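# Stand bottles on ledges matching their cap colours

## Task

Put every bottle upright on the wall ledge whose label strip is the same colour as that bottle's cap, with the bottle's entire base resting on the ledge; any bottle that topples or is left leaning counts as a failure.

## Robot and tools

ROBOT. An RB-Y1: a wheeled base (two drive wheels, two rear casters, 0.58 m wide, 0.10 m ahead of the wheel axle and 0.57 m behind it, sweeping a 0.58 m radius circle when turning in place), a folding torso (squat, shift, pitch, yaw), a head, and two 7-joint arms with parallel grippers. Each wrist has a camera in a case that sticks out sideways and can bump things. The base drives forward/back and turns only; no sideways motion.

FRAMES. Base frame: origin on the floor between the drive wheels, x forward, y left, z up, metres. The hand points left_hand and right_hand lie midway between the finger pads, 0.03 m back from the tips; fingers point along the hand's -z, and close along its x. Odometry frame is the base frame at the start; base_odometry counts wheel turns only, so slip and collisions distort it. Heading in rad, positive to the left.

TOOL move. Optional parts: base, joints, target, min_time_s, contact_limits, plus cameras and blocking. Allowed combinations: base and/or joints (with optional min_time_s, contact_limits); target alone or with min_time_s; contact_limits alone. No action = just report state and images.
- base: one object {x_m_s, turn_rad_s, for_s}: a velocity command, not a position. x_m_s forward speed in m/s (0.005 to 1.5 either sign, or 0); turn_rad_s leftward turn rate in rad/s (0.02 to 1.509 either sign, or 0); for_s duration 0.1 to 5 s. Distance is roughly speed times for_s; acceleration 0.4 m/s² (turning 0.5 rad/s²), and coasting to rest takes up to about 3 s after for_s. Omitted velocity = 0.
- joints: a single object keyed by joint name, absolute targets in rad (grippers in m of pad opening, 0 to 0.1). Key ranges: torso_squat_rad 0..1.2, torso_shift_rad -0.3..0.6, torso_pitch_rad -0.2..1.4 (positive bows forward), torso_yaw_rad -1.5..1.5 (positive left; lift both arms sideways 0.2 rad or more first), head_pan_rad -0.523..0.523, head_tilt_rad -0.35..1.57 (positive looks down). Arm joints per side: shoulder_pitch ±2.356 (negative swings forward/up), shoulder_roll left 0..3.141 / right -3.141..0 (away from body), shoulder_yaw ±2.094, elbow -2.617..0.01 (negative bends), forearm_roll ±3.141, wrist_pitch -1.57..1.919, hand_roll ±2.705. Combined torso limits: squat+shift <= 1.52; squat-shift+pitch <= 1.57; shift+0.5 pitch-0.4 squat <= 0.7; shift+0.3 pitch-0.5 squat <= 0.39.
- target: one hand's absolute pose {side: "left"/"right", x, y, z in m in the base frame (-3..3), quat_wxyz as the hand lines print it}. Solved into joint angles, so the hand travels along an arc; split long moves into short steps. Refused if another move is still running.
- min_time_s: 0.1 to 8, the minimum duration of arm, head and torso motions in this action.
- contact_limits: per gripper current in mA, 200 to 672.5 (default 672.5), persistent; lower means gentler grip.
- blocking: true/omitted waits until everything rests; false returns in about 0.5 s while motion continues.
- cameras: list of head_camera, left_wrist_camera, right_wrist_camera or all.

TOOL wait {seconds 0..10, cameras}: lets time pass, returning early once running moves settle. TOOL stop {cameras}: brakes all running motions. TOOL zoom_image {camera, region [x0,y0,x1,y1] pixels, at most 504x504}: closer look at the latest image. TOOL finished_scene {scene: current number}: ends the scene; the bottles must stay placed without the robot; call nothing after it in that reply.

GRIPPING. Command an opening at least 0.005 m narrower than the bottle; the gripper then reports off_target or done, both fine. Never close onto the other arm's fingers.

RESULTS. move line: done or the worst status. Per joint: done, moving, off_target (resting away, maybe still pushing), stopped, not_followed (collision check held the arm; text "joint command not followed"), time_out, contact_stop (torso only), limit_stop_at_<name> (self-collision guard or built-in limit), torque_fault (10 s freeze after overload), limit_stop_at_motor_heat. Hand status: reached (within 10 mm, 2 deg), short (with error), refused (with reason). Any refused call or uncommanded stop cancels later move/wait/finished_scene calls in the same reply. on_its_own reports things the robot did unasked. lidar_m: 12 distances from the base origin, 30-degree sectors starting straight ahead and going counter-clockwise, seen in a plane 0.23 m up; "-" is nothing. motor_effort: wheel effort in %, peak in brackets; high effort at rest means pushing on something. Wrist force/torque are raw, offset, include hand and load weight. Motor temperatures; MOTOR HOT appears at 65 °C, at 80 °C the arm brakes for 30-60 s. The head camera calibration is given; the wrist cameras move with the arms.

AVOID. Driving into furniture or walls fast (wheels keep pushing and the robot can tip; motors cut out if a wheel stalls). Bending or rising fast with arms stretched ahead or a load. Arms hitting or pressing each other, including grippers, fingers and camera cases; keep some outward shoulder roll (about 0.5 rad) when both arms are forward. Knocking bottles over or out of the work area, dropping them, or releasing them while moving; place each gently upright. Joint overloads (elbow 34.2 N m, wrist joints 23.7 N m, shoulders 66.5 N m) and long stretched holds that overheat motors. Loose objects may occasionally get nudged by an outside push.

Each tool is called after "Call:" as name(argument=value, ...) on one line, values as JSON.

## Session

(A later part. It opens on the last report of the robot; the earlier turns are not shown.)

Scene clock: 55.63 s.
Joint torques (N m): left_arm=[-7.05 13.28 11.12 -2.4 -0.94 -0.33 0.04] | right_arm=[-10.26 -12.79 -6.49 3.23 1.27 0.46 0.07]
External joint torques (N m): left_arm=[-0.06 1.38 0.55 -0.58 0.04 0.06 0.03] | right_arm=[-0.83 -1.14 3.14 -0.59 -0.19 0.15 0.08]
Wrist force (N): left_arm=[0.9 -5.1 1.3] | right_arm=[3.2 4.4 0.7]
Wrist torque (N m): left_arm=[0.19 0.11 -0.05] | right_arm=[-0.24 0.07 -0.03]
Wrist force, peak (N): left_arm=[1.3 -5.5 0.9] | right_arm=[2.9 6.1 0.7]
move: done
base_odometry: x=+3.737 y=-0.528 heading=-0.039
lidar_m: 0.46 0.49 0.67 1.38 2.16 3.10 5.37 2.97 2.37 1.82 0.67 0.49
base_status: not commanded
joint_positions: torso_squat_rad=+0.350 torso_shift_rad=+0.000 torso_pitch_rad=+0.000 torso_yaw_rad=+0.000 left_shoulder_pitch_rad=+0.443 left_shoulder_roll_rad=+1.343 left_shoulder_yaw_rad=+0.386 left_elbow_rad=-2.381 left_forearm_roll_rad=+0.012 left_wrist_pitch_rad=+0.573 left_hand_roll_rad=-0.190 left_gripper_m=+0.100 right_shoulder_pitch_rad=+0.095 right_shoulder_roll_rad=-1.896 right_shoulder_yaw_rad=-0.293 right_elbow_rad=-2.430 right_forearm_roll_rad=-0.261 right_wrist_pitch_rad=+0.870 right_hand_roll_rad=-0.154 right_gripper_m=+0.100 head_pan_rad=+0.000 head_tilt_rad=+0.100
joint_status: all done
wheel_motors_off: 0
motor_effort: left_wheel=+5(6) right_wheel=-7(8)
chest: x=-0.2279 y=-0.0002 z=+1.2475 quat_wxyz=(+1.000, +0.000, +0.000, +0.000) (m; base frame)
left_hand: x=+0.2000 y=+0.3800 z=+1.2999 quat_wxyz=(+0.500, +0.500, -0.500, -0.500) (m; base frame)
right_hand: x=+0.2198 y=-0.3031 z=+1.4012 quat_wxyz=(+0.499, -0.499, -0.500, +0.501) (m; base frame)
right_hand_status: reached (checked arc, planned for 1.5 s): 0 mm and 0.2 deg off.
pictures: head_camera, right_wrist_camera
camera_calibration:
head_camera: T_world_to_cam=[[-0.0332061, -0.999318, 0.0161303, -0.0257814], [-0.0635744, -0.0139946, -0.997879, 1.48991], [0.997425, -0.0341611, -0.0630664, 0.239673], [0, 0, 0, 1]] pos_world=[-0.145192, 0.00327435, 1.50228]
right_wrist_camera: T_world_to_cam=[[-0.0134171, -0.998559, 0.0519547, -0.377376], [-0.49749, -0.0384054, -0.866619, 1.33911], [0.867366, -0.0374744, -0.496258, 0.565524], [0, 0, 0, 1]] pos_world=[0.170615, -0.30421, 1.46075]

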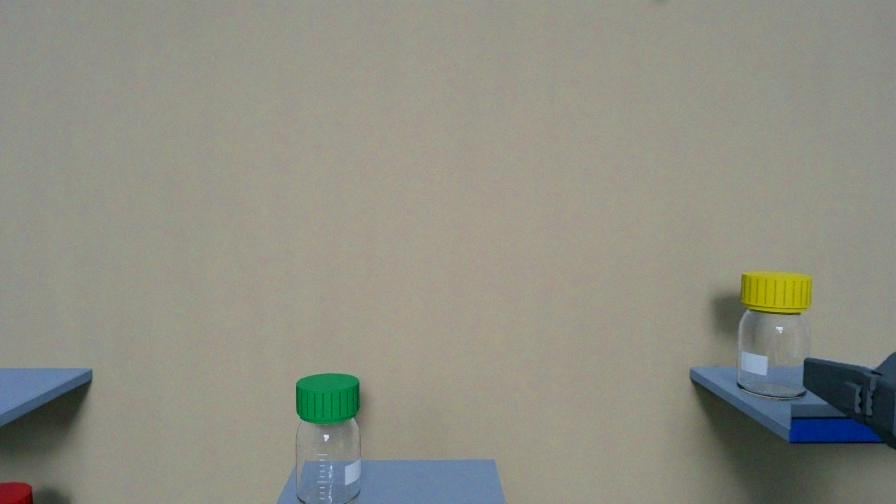

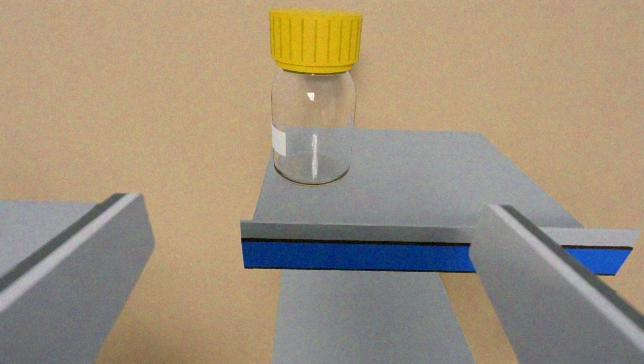

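Call:
move(target={"side": "right", "x": 0.25, "y": -0.305, "z": 1.402, "quat_wxyz": [0.5417, -0.4545, -0.4545, 0.5417]}, min_time_s=1, cameras=["right_wrist_camera"])

Call:
move(target={"side": "right", "x": 0.385, "y": -0.305, "z": 1.402, "quat_wxyz": [0.5417, -0.4545, -0.4545, 0.5417]}, min_time_s=2, cameras=["head_camera", "right_wrist_camera"])

Scene clock: 58.30 s.
Joint torques (N m): left_arm=[-6.93 13.27 11.61 -2.21 -0.82 -0.48 0.03] | right_arm=[-8.96 -11.67 -9.36 5.27 1.16 0.36 -0.23]
External joint torques (N m): left_arm=[0.06 1.37 1.04 -0.39 0.16 -0.09 0.02] | right_arm=[1.8 -1.4 -0.09 -0.7 -0.02 0.05 -0.22]
Wrist force (N): left_arm=[1.2 -5.2 1.2] | right_arm=[3.4 4.9 -0.3]
Wrist torque (N m): left_arm=[0.21 0.17 -0.03] | right_arm=[-0.31 0.10 -0.04]
Wrist force, peak (N): left_arm=[1.2 -5.6 1.3] | right_arm=[3.4 5.5 0.9]
move: done
base_odometry: x=+3.737 y=-0.528 heading=-0.039
lidar_m: 0.47 0.49 0.67 1.38 2.16 3.10 5.37 2.96 2.37 1.81 0.67 0.49
base_status: not commanded
joint_positions: torso_squat_rad=+0.350 torso_shift_rad=+0.000 torso_pitch_rad=+0.000 torso_yaw_rad=+0.000 left_shoulder_pitch_rad=+0.443 left_shoulder_roll_rad=+1.343 left_shoulder_yaw_rad=+0.386 left_elbow_rad=-2.381 left_forearm_roll_rad=+0.012 left_wrist_pitch_rad=+0.573 left_hand_roll_rad=-0.190 left_gripper_m=+0.100 right_shoulder_pitch_rad=+0.121 right_shoulder_roll_rad=-2.164 right_shoulder_yaw_rad=-0.309 right_elbow_rad=-2.240 right_forearm_roll_rad=-0.554 right_wrist_pitch_rad=+0.675 right_hand_roll_rad=-0.162 right_gripper_m=+0.100 head_pan_rad=+0.000 head_tilt_rad=+0.100
joint_status: all done
wheel_motors_off: 0
motor_effort: left_wheel=+6(6) right_wheel=-6(8)
chest: x=-0.2279 y=-0.0002 z=+1.2475 quat_wxyz=(+1.000, +0.000, +0.000, +0.000) (m; base frame)
left_hand: x=+0.2000 y=+0.3800 z=+1.2999 quat_wxyz=(+0.500, +0.500, -0.500, -0.500) (m; base frame)
right_hand: x=+0.2496 y=-0.3050 z=+1.4021 quat_wxyz=(+0.541, -0.455, -0.455, +0.541) (m; base frame)
right_hand_status: reached (checked arc, planned for 1.0 s): 0 mm and 0.1 deg off.
pictures: right_wrist_camera
camera_calibration:
right_wrist_camera: T_world_to_cam=[[-0.00742697, -0.99855, 0.0533237, -0.382245], [-0.638637, -0.0362968, -0.768651, 1.25319], [0.769472, -0.0397632, -0.637442, 0.761693], [0, 0, 0, 1]] pos_world=[0.211392, -0.305916, 1.46918]

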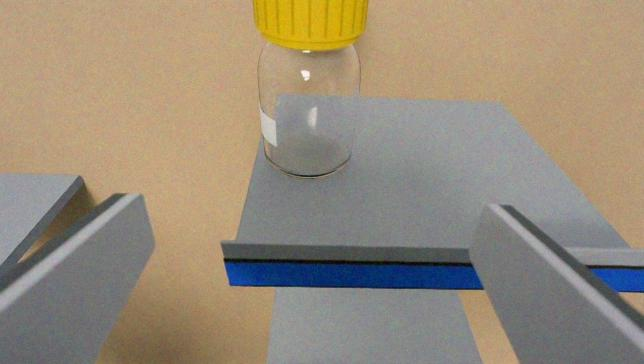

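Scene clock: 60.63 s.
Joint torques (N m): left_arm=[-6.9 13.59 11.52 -2.26 -0.83 -0.34 0.1] | right_arm=[-16.28 -2.28 -7.83 7.8 0.53 1.07 0.01]
External joint torques (N m): left_arm=[0.1 1.68 0.95 -0.44 0.15 0.04 0.08] | right_arm=[2.39 -0.83 -0.2 -0.34 0.08 -0.06 0.01]
Wrist force (N): left_arm=[0.7 -5.2 0.9] | right_arm=[3.3 4.3 -1.0]
Wrist torque (N m): left_arm=[0.19 0.10 -0.03] | right_arm=[-0.28 0.08 -0.02]
Wrist force, peak (N): left_arm=[1.0 -5.5 1.2] | right_arm=[3.7 5.4 -1.0]
move: done
base_odometry: x=+3.737 y=-0.528 heading=-0.039
lidar_m: 0.46 0.49 0.67 1.38 2.16 3.09 5.38 2.97 2.37 1.81 0.66 0.49
base_status: not commanded
joint_positions: torso_squat_rad=+0.350 torso_shift_rad=+0.000 torso_pitch_rad=+0.000 torso_yaw_rad=+0.000 left_shoulder_pitch_rad=+0.443 left_shoulder_roll_rad=+1.343 left_shoulder_yaw_rad=+0.386 left_elbow_rad=-2.381 left_forearm_roll_rad=+0.012 left_wrist_pitch_rad=+0.573 left_hand_roll_rad=-0.190 left_gripper_m=+0.100 right_shoulder_pitch_rad=+0.717 right_shoulder_roll_rad=-2.622 right_shoulder_yaw_rad=-0.597 right_elbow_rad=-1.626 right_forearm_roll_rad=-0.328 right_wrist_pitch_rad=+0.373 right_hand_roll_rad=-0.614 right_gripper_m=+0.100 head_pan_rad=+0.000 head_tilt_rad=+0.100
joint_status: all done
wheel_motors_off: 0
motor_effort: left_wheel=+6(7) right_wheel=-7(8)
chest: x=-0.2280 y=-0.0002 z=+1.2475 quat_wxyz=(+1.000, +0.000, +0.000, +0.000) (m; base frame)
left_hand: x=+0.2000 y=+0.3800 z=+1.3000 quat_wxyz=(+0.500, +0.500, -0.500, -0.500) (m; base frame)
right_hand: x=+0.3844 y=-0.3052 z=+1.4022 quat_wxyz=(+0.542, -0.455, -0.454, +0.542) (m; base frame)
right_hand_status: reached (checked arc, planned for 2.0 s): 1 mm and 0.1 deg off.
pictures: head_camera, right_wrist_camera
camera_calibration:
head_camera: T_world_to_cam=[[-0.0332096, -0.999318, 0.0161278, -0.0257848], [-0.0633754, -0.0139987, -0.997892, 1.48994], [0.997437, -0.0341617, -0.0628673, 0.239576], [0, 0, 0, 1]] pos_world=[-0.145393, 0.00327436, 1.50228]
right_wrist_camera: T_world_to_cam=[[-0.00891558, -0.998507, 0.0538957, -0.381664], [-0.640481, -0.0356888, -0.767144, 1.33801], [0.767922, -0.0413587, -0.639207, 0.660597], [0, 0, 0, 1]] pos_world=[0.346283, -0.306021, 1.46928]

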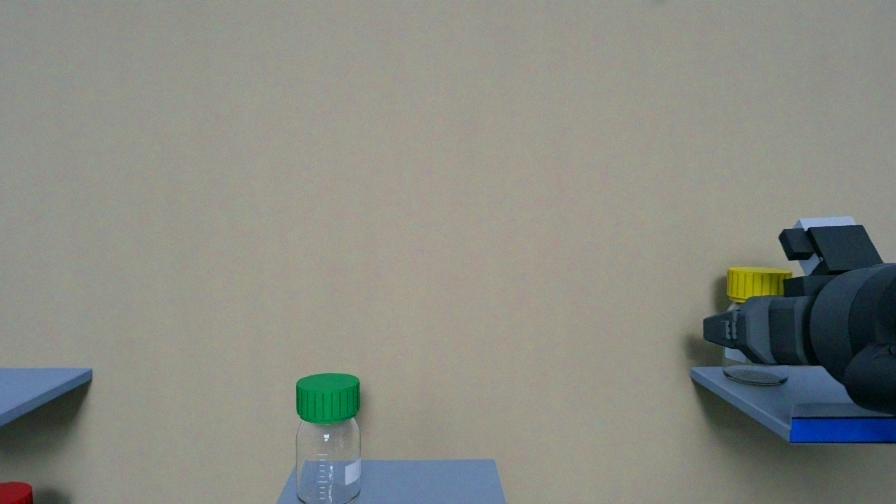

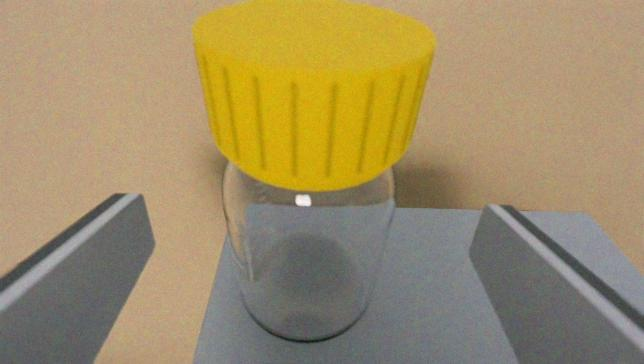

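Call:
move(target={"side": "right", "x": 0.27, "y": -0.305, "z": 1.405, "quat_wxyz": [0.5417, -0.4545, -0.4545, 0.5417]}, min_time_s=1.5, cameras=[])

Call:
move(target={"side": "right", "x": 0.27, "y": -0.307, "z": 1.41, "quat_wxyz": [0.5, -0.5, -0.5, 0.5]}, min_time_s=1, cameras=["head_camera", "right_wrist_camera"])

Scene clock: 66.80 s.
Joint torques (N m): left_arm=[-7.35 13.44 11.25 -2.44 -0.96 -0.41 0.03] | right_arm=[-13.11 -9.36 -6.56 5.67 0.87 0.62 0.02]
External joint torques (N m): left_arm=[-0.36 1.53 0.69 -0.62 0.02 -0.03 0.01] | right_arm=[-1.2 -0.49 2.57 -0.73 -0.18 0.14 0.03]
Wrist force (N): left_arm=[1.3 -5.4 1.1] | right_arm=[2.6 4.5 -0.8]
Wrist torque (N m): left_arm=[0.22 0.17 -0.04] | right_arm=[-0.24 0.03 -0.26]
Wrist force, peak (N): left_arm=[1.2 -5.8 0.9] | right_arm=[3.3 5.6 -0.8]
move: done
base_odometry: x=+3.737 y=-0.528 heading=-0.039
lidar_m: 0.47 0.49 0.67 1.37 2.16 3.09 5.37 2.97 2.37 1.81 0.67 0.49
base_status: not commanded
joint_positions: torso_squat_rad=+0.350 torso_shift_rad=+0.000 torso_pitch_rad=+0.000 torso_yaw_rad=+0.000 left_shoulder_pitch_rad=+0.443 left_shoulder_roll_rad=+1.343 left_shoulder_yaw_rad=+0.386 left_elbow_rad=-2.381 left_forearm_roll_rad=+0.012 left_wrist_pitch_rad=+0.573 left_hand_roll_rad=-0.190 left_gripper_m=+0.100 right_shoulder_pitch_rad=+0.254 right_shoulder_roll_rad=-2.250 right_shoulder_yaw_rad=-0.393 right_elbow_rad=-2.154 right_forearm_roll_rad=-0.512 right_wrist_pitch_rad=+0.619 right_hand_roll_rad=-0.251 right_gripper_m=+0.100 head_pan_rad=+0.000 head_tilt_rad=+0.100
joint_status: all done
wheel_motors_off: 0
motor_effort: left_wheel=+6(7) right_wheel=-6(8)
chest: x=-0.2280 y=-0.0002 z=+1.2475 quat_wxyz=(+1.000, +0.000, +0.000, +0.000) (m; base frame)
left_hand: x=+0.2000 y=+0.3800 z=+1.3000 quat_wxyz=(+0.500, +0.500, -0.500, -0.500) (m; base frame)
right_hand: x=+0.2701 y=-0.3049 z=+1.4050 quat_wxyz=(+0.541, -0.455, -0.455, +0.542) (m; base frame)
right_hand_status: reached (checked arc, planned for 1.5 s): 0 mm and 0.1 deg off.
pictures: none
No camera images: "cameras" was empty.

Scene clock: 68.13 s.
Joint torques (N m): left_arm=[-6.71 13.63 11.73 -2.25 -1.08 -0.43 -0.04] | right_arm=[-9.88 -8.19 -9.4 4.64 1.08 0.96 -0.06]
External joint torques (N m): left_arm=[0.29 1.73 1.16 -0.43 -0.1 -0.04 -0.05] | right_arm=[2.19 -0.24 0.14 -0.74 -0.03 0.02 -0.05]
Wrist force (N): left_arm=[1.0 -5.3 1.1] | right_arm=[2.6 4.9 0.6]
Wrist torque (N m): left_arm=[0.21 0.12 -0.03] | right_arm=[-0.24 0.00 -0.03]
Wrist force, peak (N): left_arm=[1.5 -5.4 1.2] | right_arm=[3.1 5.7 0.6]
move: done
base_odometry: x=+3.737 y=-0.528 heading=-0.039
lidar_m: 0.46 0.49 0.67 1.38 2.16 3.10 5.37 2.97 2.37 1.81 0.67 0.48
base_status: not commanded
joint_positions: torso_squat_rad=+0.350 torso_shift_rad=+0.000 torso_pitch_rad=+0.000 torso_yaw_rad=+0.000 left_shoulder_pitch_rad=+0.443 left_shoulder_roll_rad=+1.343 left_shoulder_yaw_rad=+0.386 left_elbow_rad=-2.381 left_forearm_roll_rad=+0.012 left_wrist_pitch_rad=+0.573 left_hand_roll_rad=-0.190 left_gripper_m=+0.100 right_shoulder_pitch_rad=+0.433 right_shoulder_roll_rad=-2.180 right_shoulder_yaw_rad=-0.504 right_elbow_rad=-2.218 right_forearm_roll_rad=-0.122 right_wrist_pitch_rad=+0.758 right_hand_roll_rad=-0.488 right_gripper_m=+0.100 head_pan_rad=+0.000 head_tilt_rad=+0.100
joint_status: all done
wheel_motors_off: 0
motor_effort: left_wheel=+6(7) right_wheel=-6(8)
chest: x=-0.2280 y=-0.0002 z=+1.2475 quat_wxyz=(+1.000, +0.000, +0.000, +0.000) (m; base frame)
left_hand: x=+0.2000 y=+0.3800 z=+1.3000 quat_wxyz=(+0.500, +0.500, -0.500, -0.500) (m; base frame)
right_hand: x=+0.2699 y=-0.3069 z=+1.4102 quat_wxyz=(+0.500, -0.500, -0.500, +0.501) (m; base frame)
right_hand_status: reached (checked arc, planned for 1.0 s): 0 mm and 0.1 deg off.
pictures: head_camera, right_wrist_camera
camera_calibration:
head_camera: T_world_to_cam=[[-0.0332096, -0.999318, 0.0161278, -0.0257848], [-0.0633754, -0.0139987, -0.997892, 1.48994], [0.997437, -0.0341617, -0.0628673, 0.239576], [0, 0, 0, 1]] pos_world=[-0.145393, 0.00327436, 1.50228]
right_wrist_camera: T_world_to_cam=[[-0.0159489, -0.998532, 0.0517649, -0.37992], [-0.497238, -0.0369951, -0.866825, 1.37229], [0.867468, -0.0395644, -0.495918, 0.52519], [0, 0, 0, 1]] pos_world=[0.22071, -0.307816, 1.46965]

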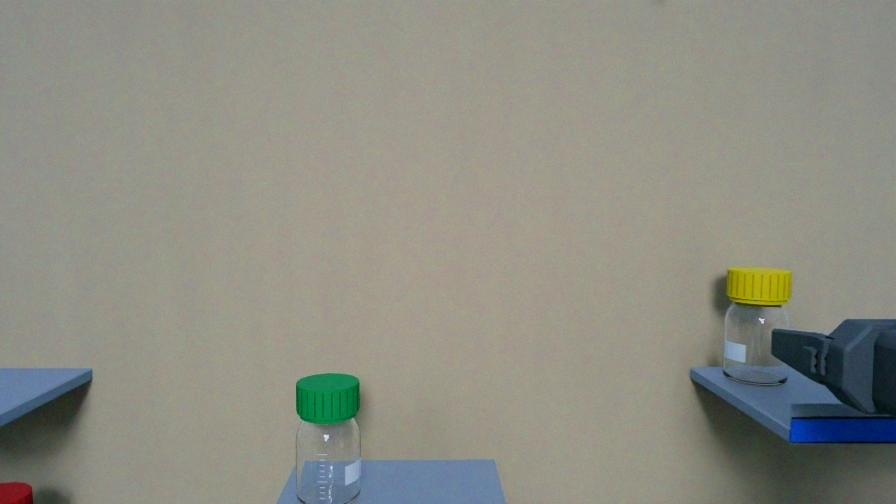

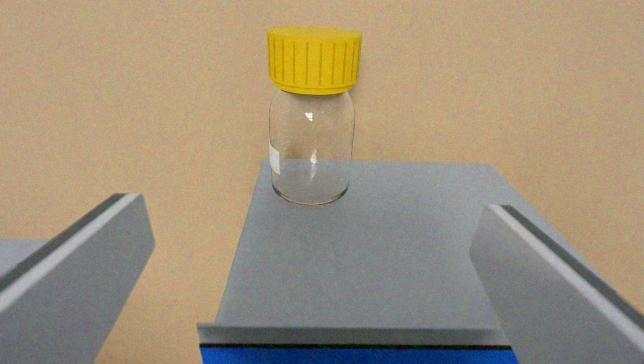

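Call:
move(target={"side": "right", "x": 0.34, "y": -0.31, "z": 1.41, "quat_wxyz": [0.5, -0.5, -0.5, 0.5]}, min_time_s=1, cameras=[])

Call:
move(target={"side": "right", "x": 0.41, "y": -0.31, "z": 1.41, "quat_wxyz": [0.5, -0.5, -0.5, 0.5]}, min_time_s=1.2, cameras=["head_camera", "right_wrist_camera"])

Scene clock: 70.03 s.
Joint torques (N m): left_arm=[-7.15 13.75 11.47 -2.28 -0.93 -0.25 0.08] | right_arm=[-14.14 -4.76 -8.92 6.2 0.5 1.35 -0.08]
External joint torques (N m): left_arm=[-0.16 1.85 0.9 -0.46 0.05 0.14 0.07] | right_arm=[1.98 -1.05 -0.13 -0.58 -0.21 -0.08 -0.07]
Wrist force (N): left_arm=[0.8 -5.3 1.1] | right_arm=[3.6 4.2 0.7]
Wrist torque (N m): left_arm=[0.19 0.10 -0.04] | right_arm=[-0.19 0.13 0.01]
Wrist force, peak (N): left_arm=[1.1 -5.6 1.1] | right_arm=[2.8 5.8 0.6]
move: done
base_odometry: x=+3.737 y=-0.528 heading=-0.039
lidar_m: 0.46 0.49 0.68 1.38 2.16 3.09 5.37 2.97 2.38 1.81 0.67 0.49
base_status: not commanded
joint_positions: torso_squat_rad=+0.350 torso_shift_rad=+0.000 torso_pitch_rad=+0.000 torso_yaw_rad=+0.000 left_shoulder_pitch_rad=+0.443 left_shoulder_roll_rad=+1.343 left_shoulder_yaw_rad=+0.386 left_elbow_rad=-2.381 left_forearm_roll_rad=+0.012 left_wrist_pitch_rad=+0.573 left_hand_roll_rad=-0.190 left_gripper_m=+0.100 right_shoulder_pitch_rad=+0.664 right_shoulder_roll_rad=-2.445 right_shoulder_yaw_rad=-0.582 right_elbow_rad=-1.909 right_forearm_roll_rad=+0.016 right_wrist_pitch_rad=+0.652 right_hand_roll_rad=-0.793 right_gripper_m=+0.100 head_pan_rad=+0.000 head_tilt_rad=+0.100
joint_status: all done
wheel_motors_off: 0
motor_effort: left_wheel=+7(7) right_wheel=-7(8)
chest: x=-0.2280 y=-0.0002 z=+1.2475 quat_wxyz=(+1.000, +0.000, +0.000, +0.000) (m; base frame)
left_hand: x=+0.2000 y=+0.3800 z=+1.3000 quat_wxyz=(+0.500, +0.500, -0.500, -0.500) (m; base frame)
right_hand: x=+0.3395 y=-0.3100 z=+1.4100 quat_wxyz=(+0.501, -0.500, -0.499, +0.500) (m; base frame)
right_hand_status: reached (checked arc, planned for 1.0 s): 0 mm and 0.1 deg off.
pictures: none
No camera images: "cameras" was empty.

Scene clock: 71.57 s.
Joint torques (N m): left_arm=[-6.93 13.42 11.5 -2.17 -1.02 -0.32 -0.04] | right_arm=[-18.09 -0.14 -8.01 7.42 0.4 1.66 -0.04]
External joint torques (N m): left_arm=[0.06 1.51 0.93 -0.35 -0.04 0.06 -0.06] | right_arm=[2.11 -0.68 -0.43 -0.54 0.04 -0.03 -0.04]
Wrist force (N): left_arm=[1.1 -5.2 1.0] | right_arm=[3.0 4.3 0.9]
Wrist torque (N m): left_arm=[0.21 0.14 -0.04] | right_arm=[-0.23 0.07 -0.02]
Wrist force, peak (N): left_arm=[1.0 -5.6 1.0] | right_arm=[3.6 5.4 1.2]
move: done
base_odometry: x=+3.737 y=-0.528 heading=-0.039
lidar_m: 0.46 0.49 0.67 1.38 2.16 3.09 5.37 2.97 2.37 1.81 0.67 0.48
base_status: not commanded
joint_positions: torso_squat_rad=+0.350 torso_shift_rad=+0.000 torso_pitch_rad=+0.000 torso_yaw_rad=+0.000 left_shoulder_pitch_rad=+0.443 left_shoulder_roll_rad=+1.343 left_shoulder_yaw_rad=+0.386 left_elbow_rad=-2.381 left_forearm_roll_rad=+0.012 left_wrist_pitch_rad=+0.573 left_hand_roll_rad=-0.190 left_gripper_m=+0.100 right_shoulder_pitch_rad=+0.871 right_shoulder_roll_rad=-2.664 right_shoulder_yaw_rad=-0.660 right_elbow_rad=-1.543 right_forearm_roll_rad=+0.097 right_wrist_pitch_rad=+0.520 right_hand_roll_rad=-0.997 right_gripper_m=+0.100 head_pan_rad=+0.000 head_tilt_rad=+0.100
joint_status: all done
wheel_motors_off: 0
motor_effort: left_wheel=+6(7) right_wheel=-7(8)
chest: x=-0.2280 y=-0.0002 z=+1.2475 quat_wxyz=(+1.000, +0.000, +0.000, +0.000) (m; base frame)
left_hand: x=+0.2000 y=+0.3800 z=+1.3000 quat_wxyz=(+0.500, +0.500, -0.500, -0.500) (m; base frame)
right_hand: x=+0.4095 y=-0.3101 z=+1.4100 quat_wxyz=(+0.500, -0.500, -0.499, +0.500) (m; base frame)
right_hand_status: reached (checked arc, planned for 1.2 s): 0 mm and 0.1 deg off.
pictures: head_camera, right_wrist_camera
camera_calibration:
head_camera: T_world_to_cam=[[-0.0332096, -0.999318, 0.0161278, -0.0257848], [-0.0633754, -0.0139987, -0.997892, 1.48994], [0.997437, -0.0341617, -0.0628673, 0.239576], [0, 0, 0, 1]] pos_world=[-0.145393, 0.00327436, 1.50228]
right_wrist_camera: T_world_to_cam=[[-0.0185612, -0.998483, 0.0518469, -0.379949], [-0.496955, -0.0357835, -0.867038, 1.442], [0.867578, -0.0418589, -0.495537, 0.402562], [0, 0, 0, 1]] pos_world=[0.360304, -0.310922, 1.46945]

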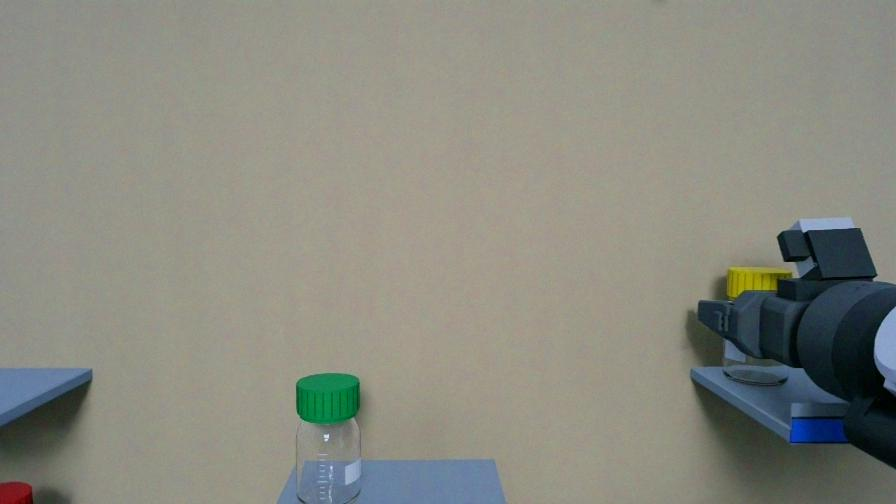

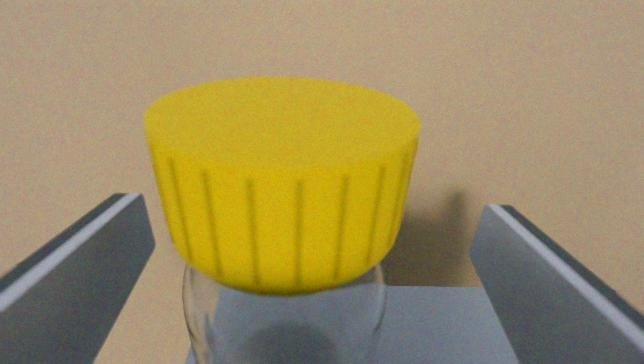

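Call:
move(target={"side": "right", "x": 0.41, "y": -0.305, "z": 1.41, "quat_wxyz": [0.5, -0.5, -0.5, 0.5]}, min_time_s=0.5, cameras=[])

Call:
move(joints={"right_gripper_m": 0.03}, cameras=["head_camera", "right_wrist_camera"])

Scene clock: 74.30 s.
Joint torques (N m): left_arm=[-7.17 13.11 11.17 -2.32 -0.97 -0.45 -0.04] | right_arm=[-20.91 -0.71 -5.6 6.8 0.16 1.91 0.21]
External joint torques (N m): left_arm=[-0.18 1.2 0.6 -0.5 0.01 -0.07 -0.06] | right_arm=[-0.65 -1.41 1.91 -1.2 -0.22 0.22 0.22]
Wrist force (N): left_arm=[1.2 -5.1 1.2] | right_arm=[2.3 5.1 0.6]
Wrist torque (N m): left_arm=[0.19 0.15 -0.04] | right_arm=[-0.33 -0.04 -0.20]
Wrist force, peak (N): left_arm=[1.1 -5.5 1.0] | right_arm=[2.9 5.3 1.2]
move: done
base_odometry: x=+3.737 y=-0.528 heading=-0.039
lidar_m: 0.46 0.49 0.68 1.38 2.16 3.10 5.37 2.97 2.37 1.81 0.67 0.48
base_status: not commanded
joint_positions: torso_squat_rad=+0.350 torso_shift_rad=+0.000 torso_pitch_rad=+0.000 torso_yaw_rad=+0.000 left_shoulder_pitch_rad=+0.443 left_shoulder_roll_rad=+1.343 left_shoulder_yaw_rad=+0.386 left_elbow_rad=-2.381 left_forearm_roll_rad=+0.012 left_wrist_pitch_rad=+0.573 left_hand_roll_rad=-0.190 left_gripper_m=+0.100 right_shoulder_pitch_rad=+0.868 right_shoulder_roll_rad=-2.675 right_shoulder_yaw_rad=-0.660 right_elbow_rad=-1.547 right_forearm_roll_rad=+0.086 right_wrist_pitch_rad=+0.528 right_hand_roll_rad=-0.995 right_gripper_m=+0.100 head_pan_rad=+0.000 head_tilt_rad=+0.100
joint_status: all done
wheel_motors_off: 0
motor_effort: left_wheel=+6(7) right_wheel=-6(8)
chest: x=-0.2280 y=-0.0002 z=+1.2475 quat_wxyz=(+1.000, +0.000, +0.000, +0.000) (m; base frame)
left_hand: x=+0.2000 y=+0.3800 z=+1.3000 quat_wxyz=(+0.500, +0.500, -0.500, -0.500) (m; base frame)
right_hand: x=+0.4100 y=-0.3052 z=+1.4100 quat_wxyz=(+0.500, -0.500, -0.500, +0.500) (m; base frame)
right_hand_status: reached (checked arc, planned for 0.5 s): 0 mm and 0.0 deg off.
pictures: none
No camera images: "cameras" was empty.

Scene clock: 75.63 s.
Joint torques (N m): left_arm=[-7.34 13.49 11.52 -2.19 -0.86 -0.3 0.02] | right_arm=[-20.15 -0.22 -5.83 7.09 0.1 1.78 0.2]
External joint torques (N m): left_arm=[-0.35 1.59 0.95 -0.37 0.12 0.09 0.01] | right_arm=[0.11 -0.92 1.68 -0.91 -0.27 0.1 0.21]
Wrist force (N): left_arm=[0.9 -5.1 1.0] | right_arm=[3.3 4.4 0.6]
Wrist torque (N m): left_arm=[0.19 0.11 -0.04] | right_arm=[-0.24 0.01 -0.20]
Wrist force, peak (N): left_arm=[1.0 -5.5 1.0] | right_arm=[3.6 5.2 0.8]
move: off_target
base_odometry: x=+3.737 y=-0.528 heading=-0.039
lidar_m: 0.46 0.48 0.67 1.38 2.17 3.10 5.37 2.97 2.38 1.81 0.67 0.48
base_status: not commanded
joint_positions: torso_squat_rad=+0.350 torso_shift_rad=+0.000 torso_pitch_rad=+0.000 torso_yaw_rad=+0.000 left_shoulder_pitch_rad=+0.443 left_shoulder_roll_rad=+1.343 left_shoulder_yaw_rad=+0.386 left_elbow_rad=-2.381 left_forearm_roll_rad=+0.012 left_wrist_pitch_rad=+0.573 left_hand_roll_rad=-0.190 left_gripper_m=+0.100 right_shoulder_pitch_rad=+0.868 right_shoulder_roll_rad=-2.675 right_shoulder_yaw_rad=-0.660 right_elbow_rad=-1.547 right_forearm_roll_rad=+0.086 right_wrist_pitch_rad=+0.528 right_hand_roll_rad=-0.995 right_gripper_m=+0.055 head_pan_rad=+0.000 head_tilt_rad=+0.100
joint_status: right_gripper_m off_target (ended at +0.055, target +0.030)
wheel_motors_off: 0
motor_effort: left_wheel=+6(7) right_wheel=-7(8)
chest: x=-0.2280 y=-0.0002 z=+1.2475 quat_wxyz=(+1.000, +0.000, +0.000, +0.000) (m; base frame)
left_hand: x=+0.2000 y=+0.3800 z=+1.3000 quat_wxyz=(+0.500, +0.500, -0.500, -0.500) (m; base frame)
right_hand: x=+0.4100 y=-0.3051 z=+1.4100 quat_wxyz=(+0.500, -0.500, -0.500, +0.500) (m; base frame)
pictures: head_camera, right_wrist_camera
camera_calibration:
head_camera: T_world_to_cam=[[-0.0332096, -0.999318, 0.0161278, -0.0257848], [-0.0633754, -0.0139987, -0.997892, 1.48994], [0.997437, -0.0341617, -0.0628673, 0.239576], [0, 0, 0, 1]] pos_world=[-0.145393, 0.00327436, 1.50228]
right_wrist_camera: T_world_to_cam=[[-0.016748, -0.998545, 0.0512504, -0.374836], [-0.496275, -0.0361962, -0.86741, 1.44247], [0.868004, -0.0399617, -0.494947, 0.401927], [0, 0, 0, 1]] pos_world=[0.36071, -0.306017, 1.46936]

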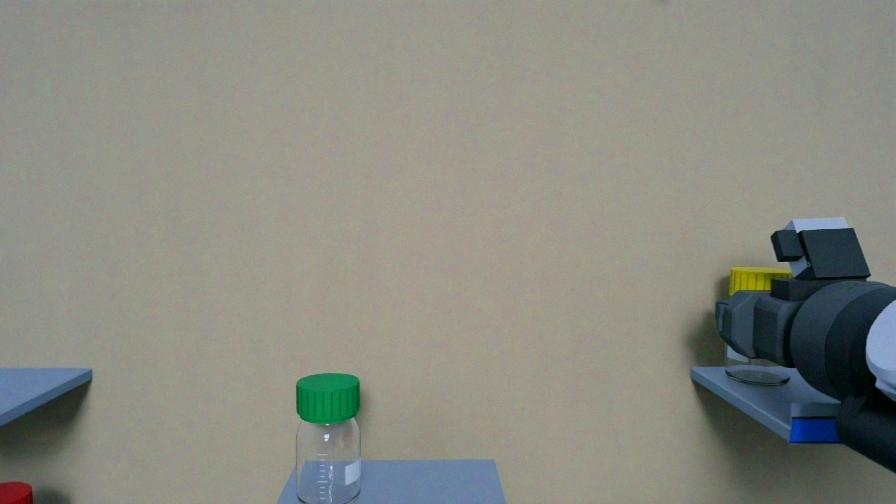

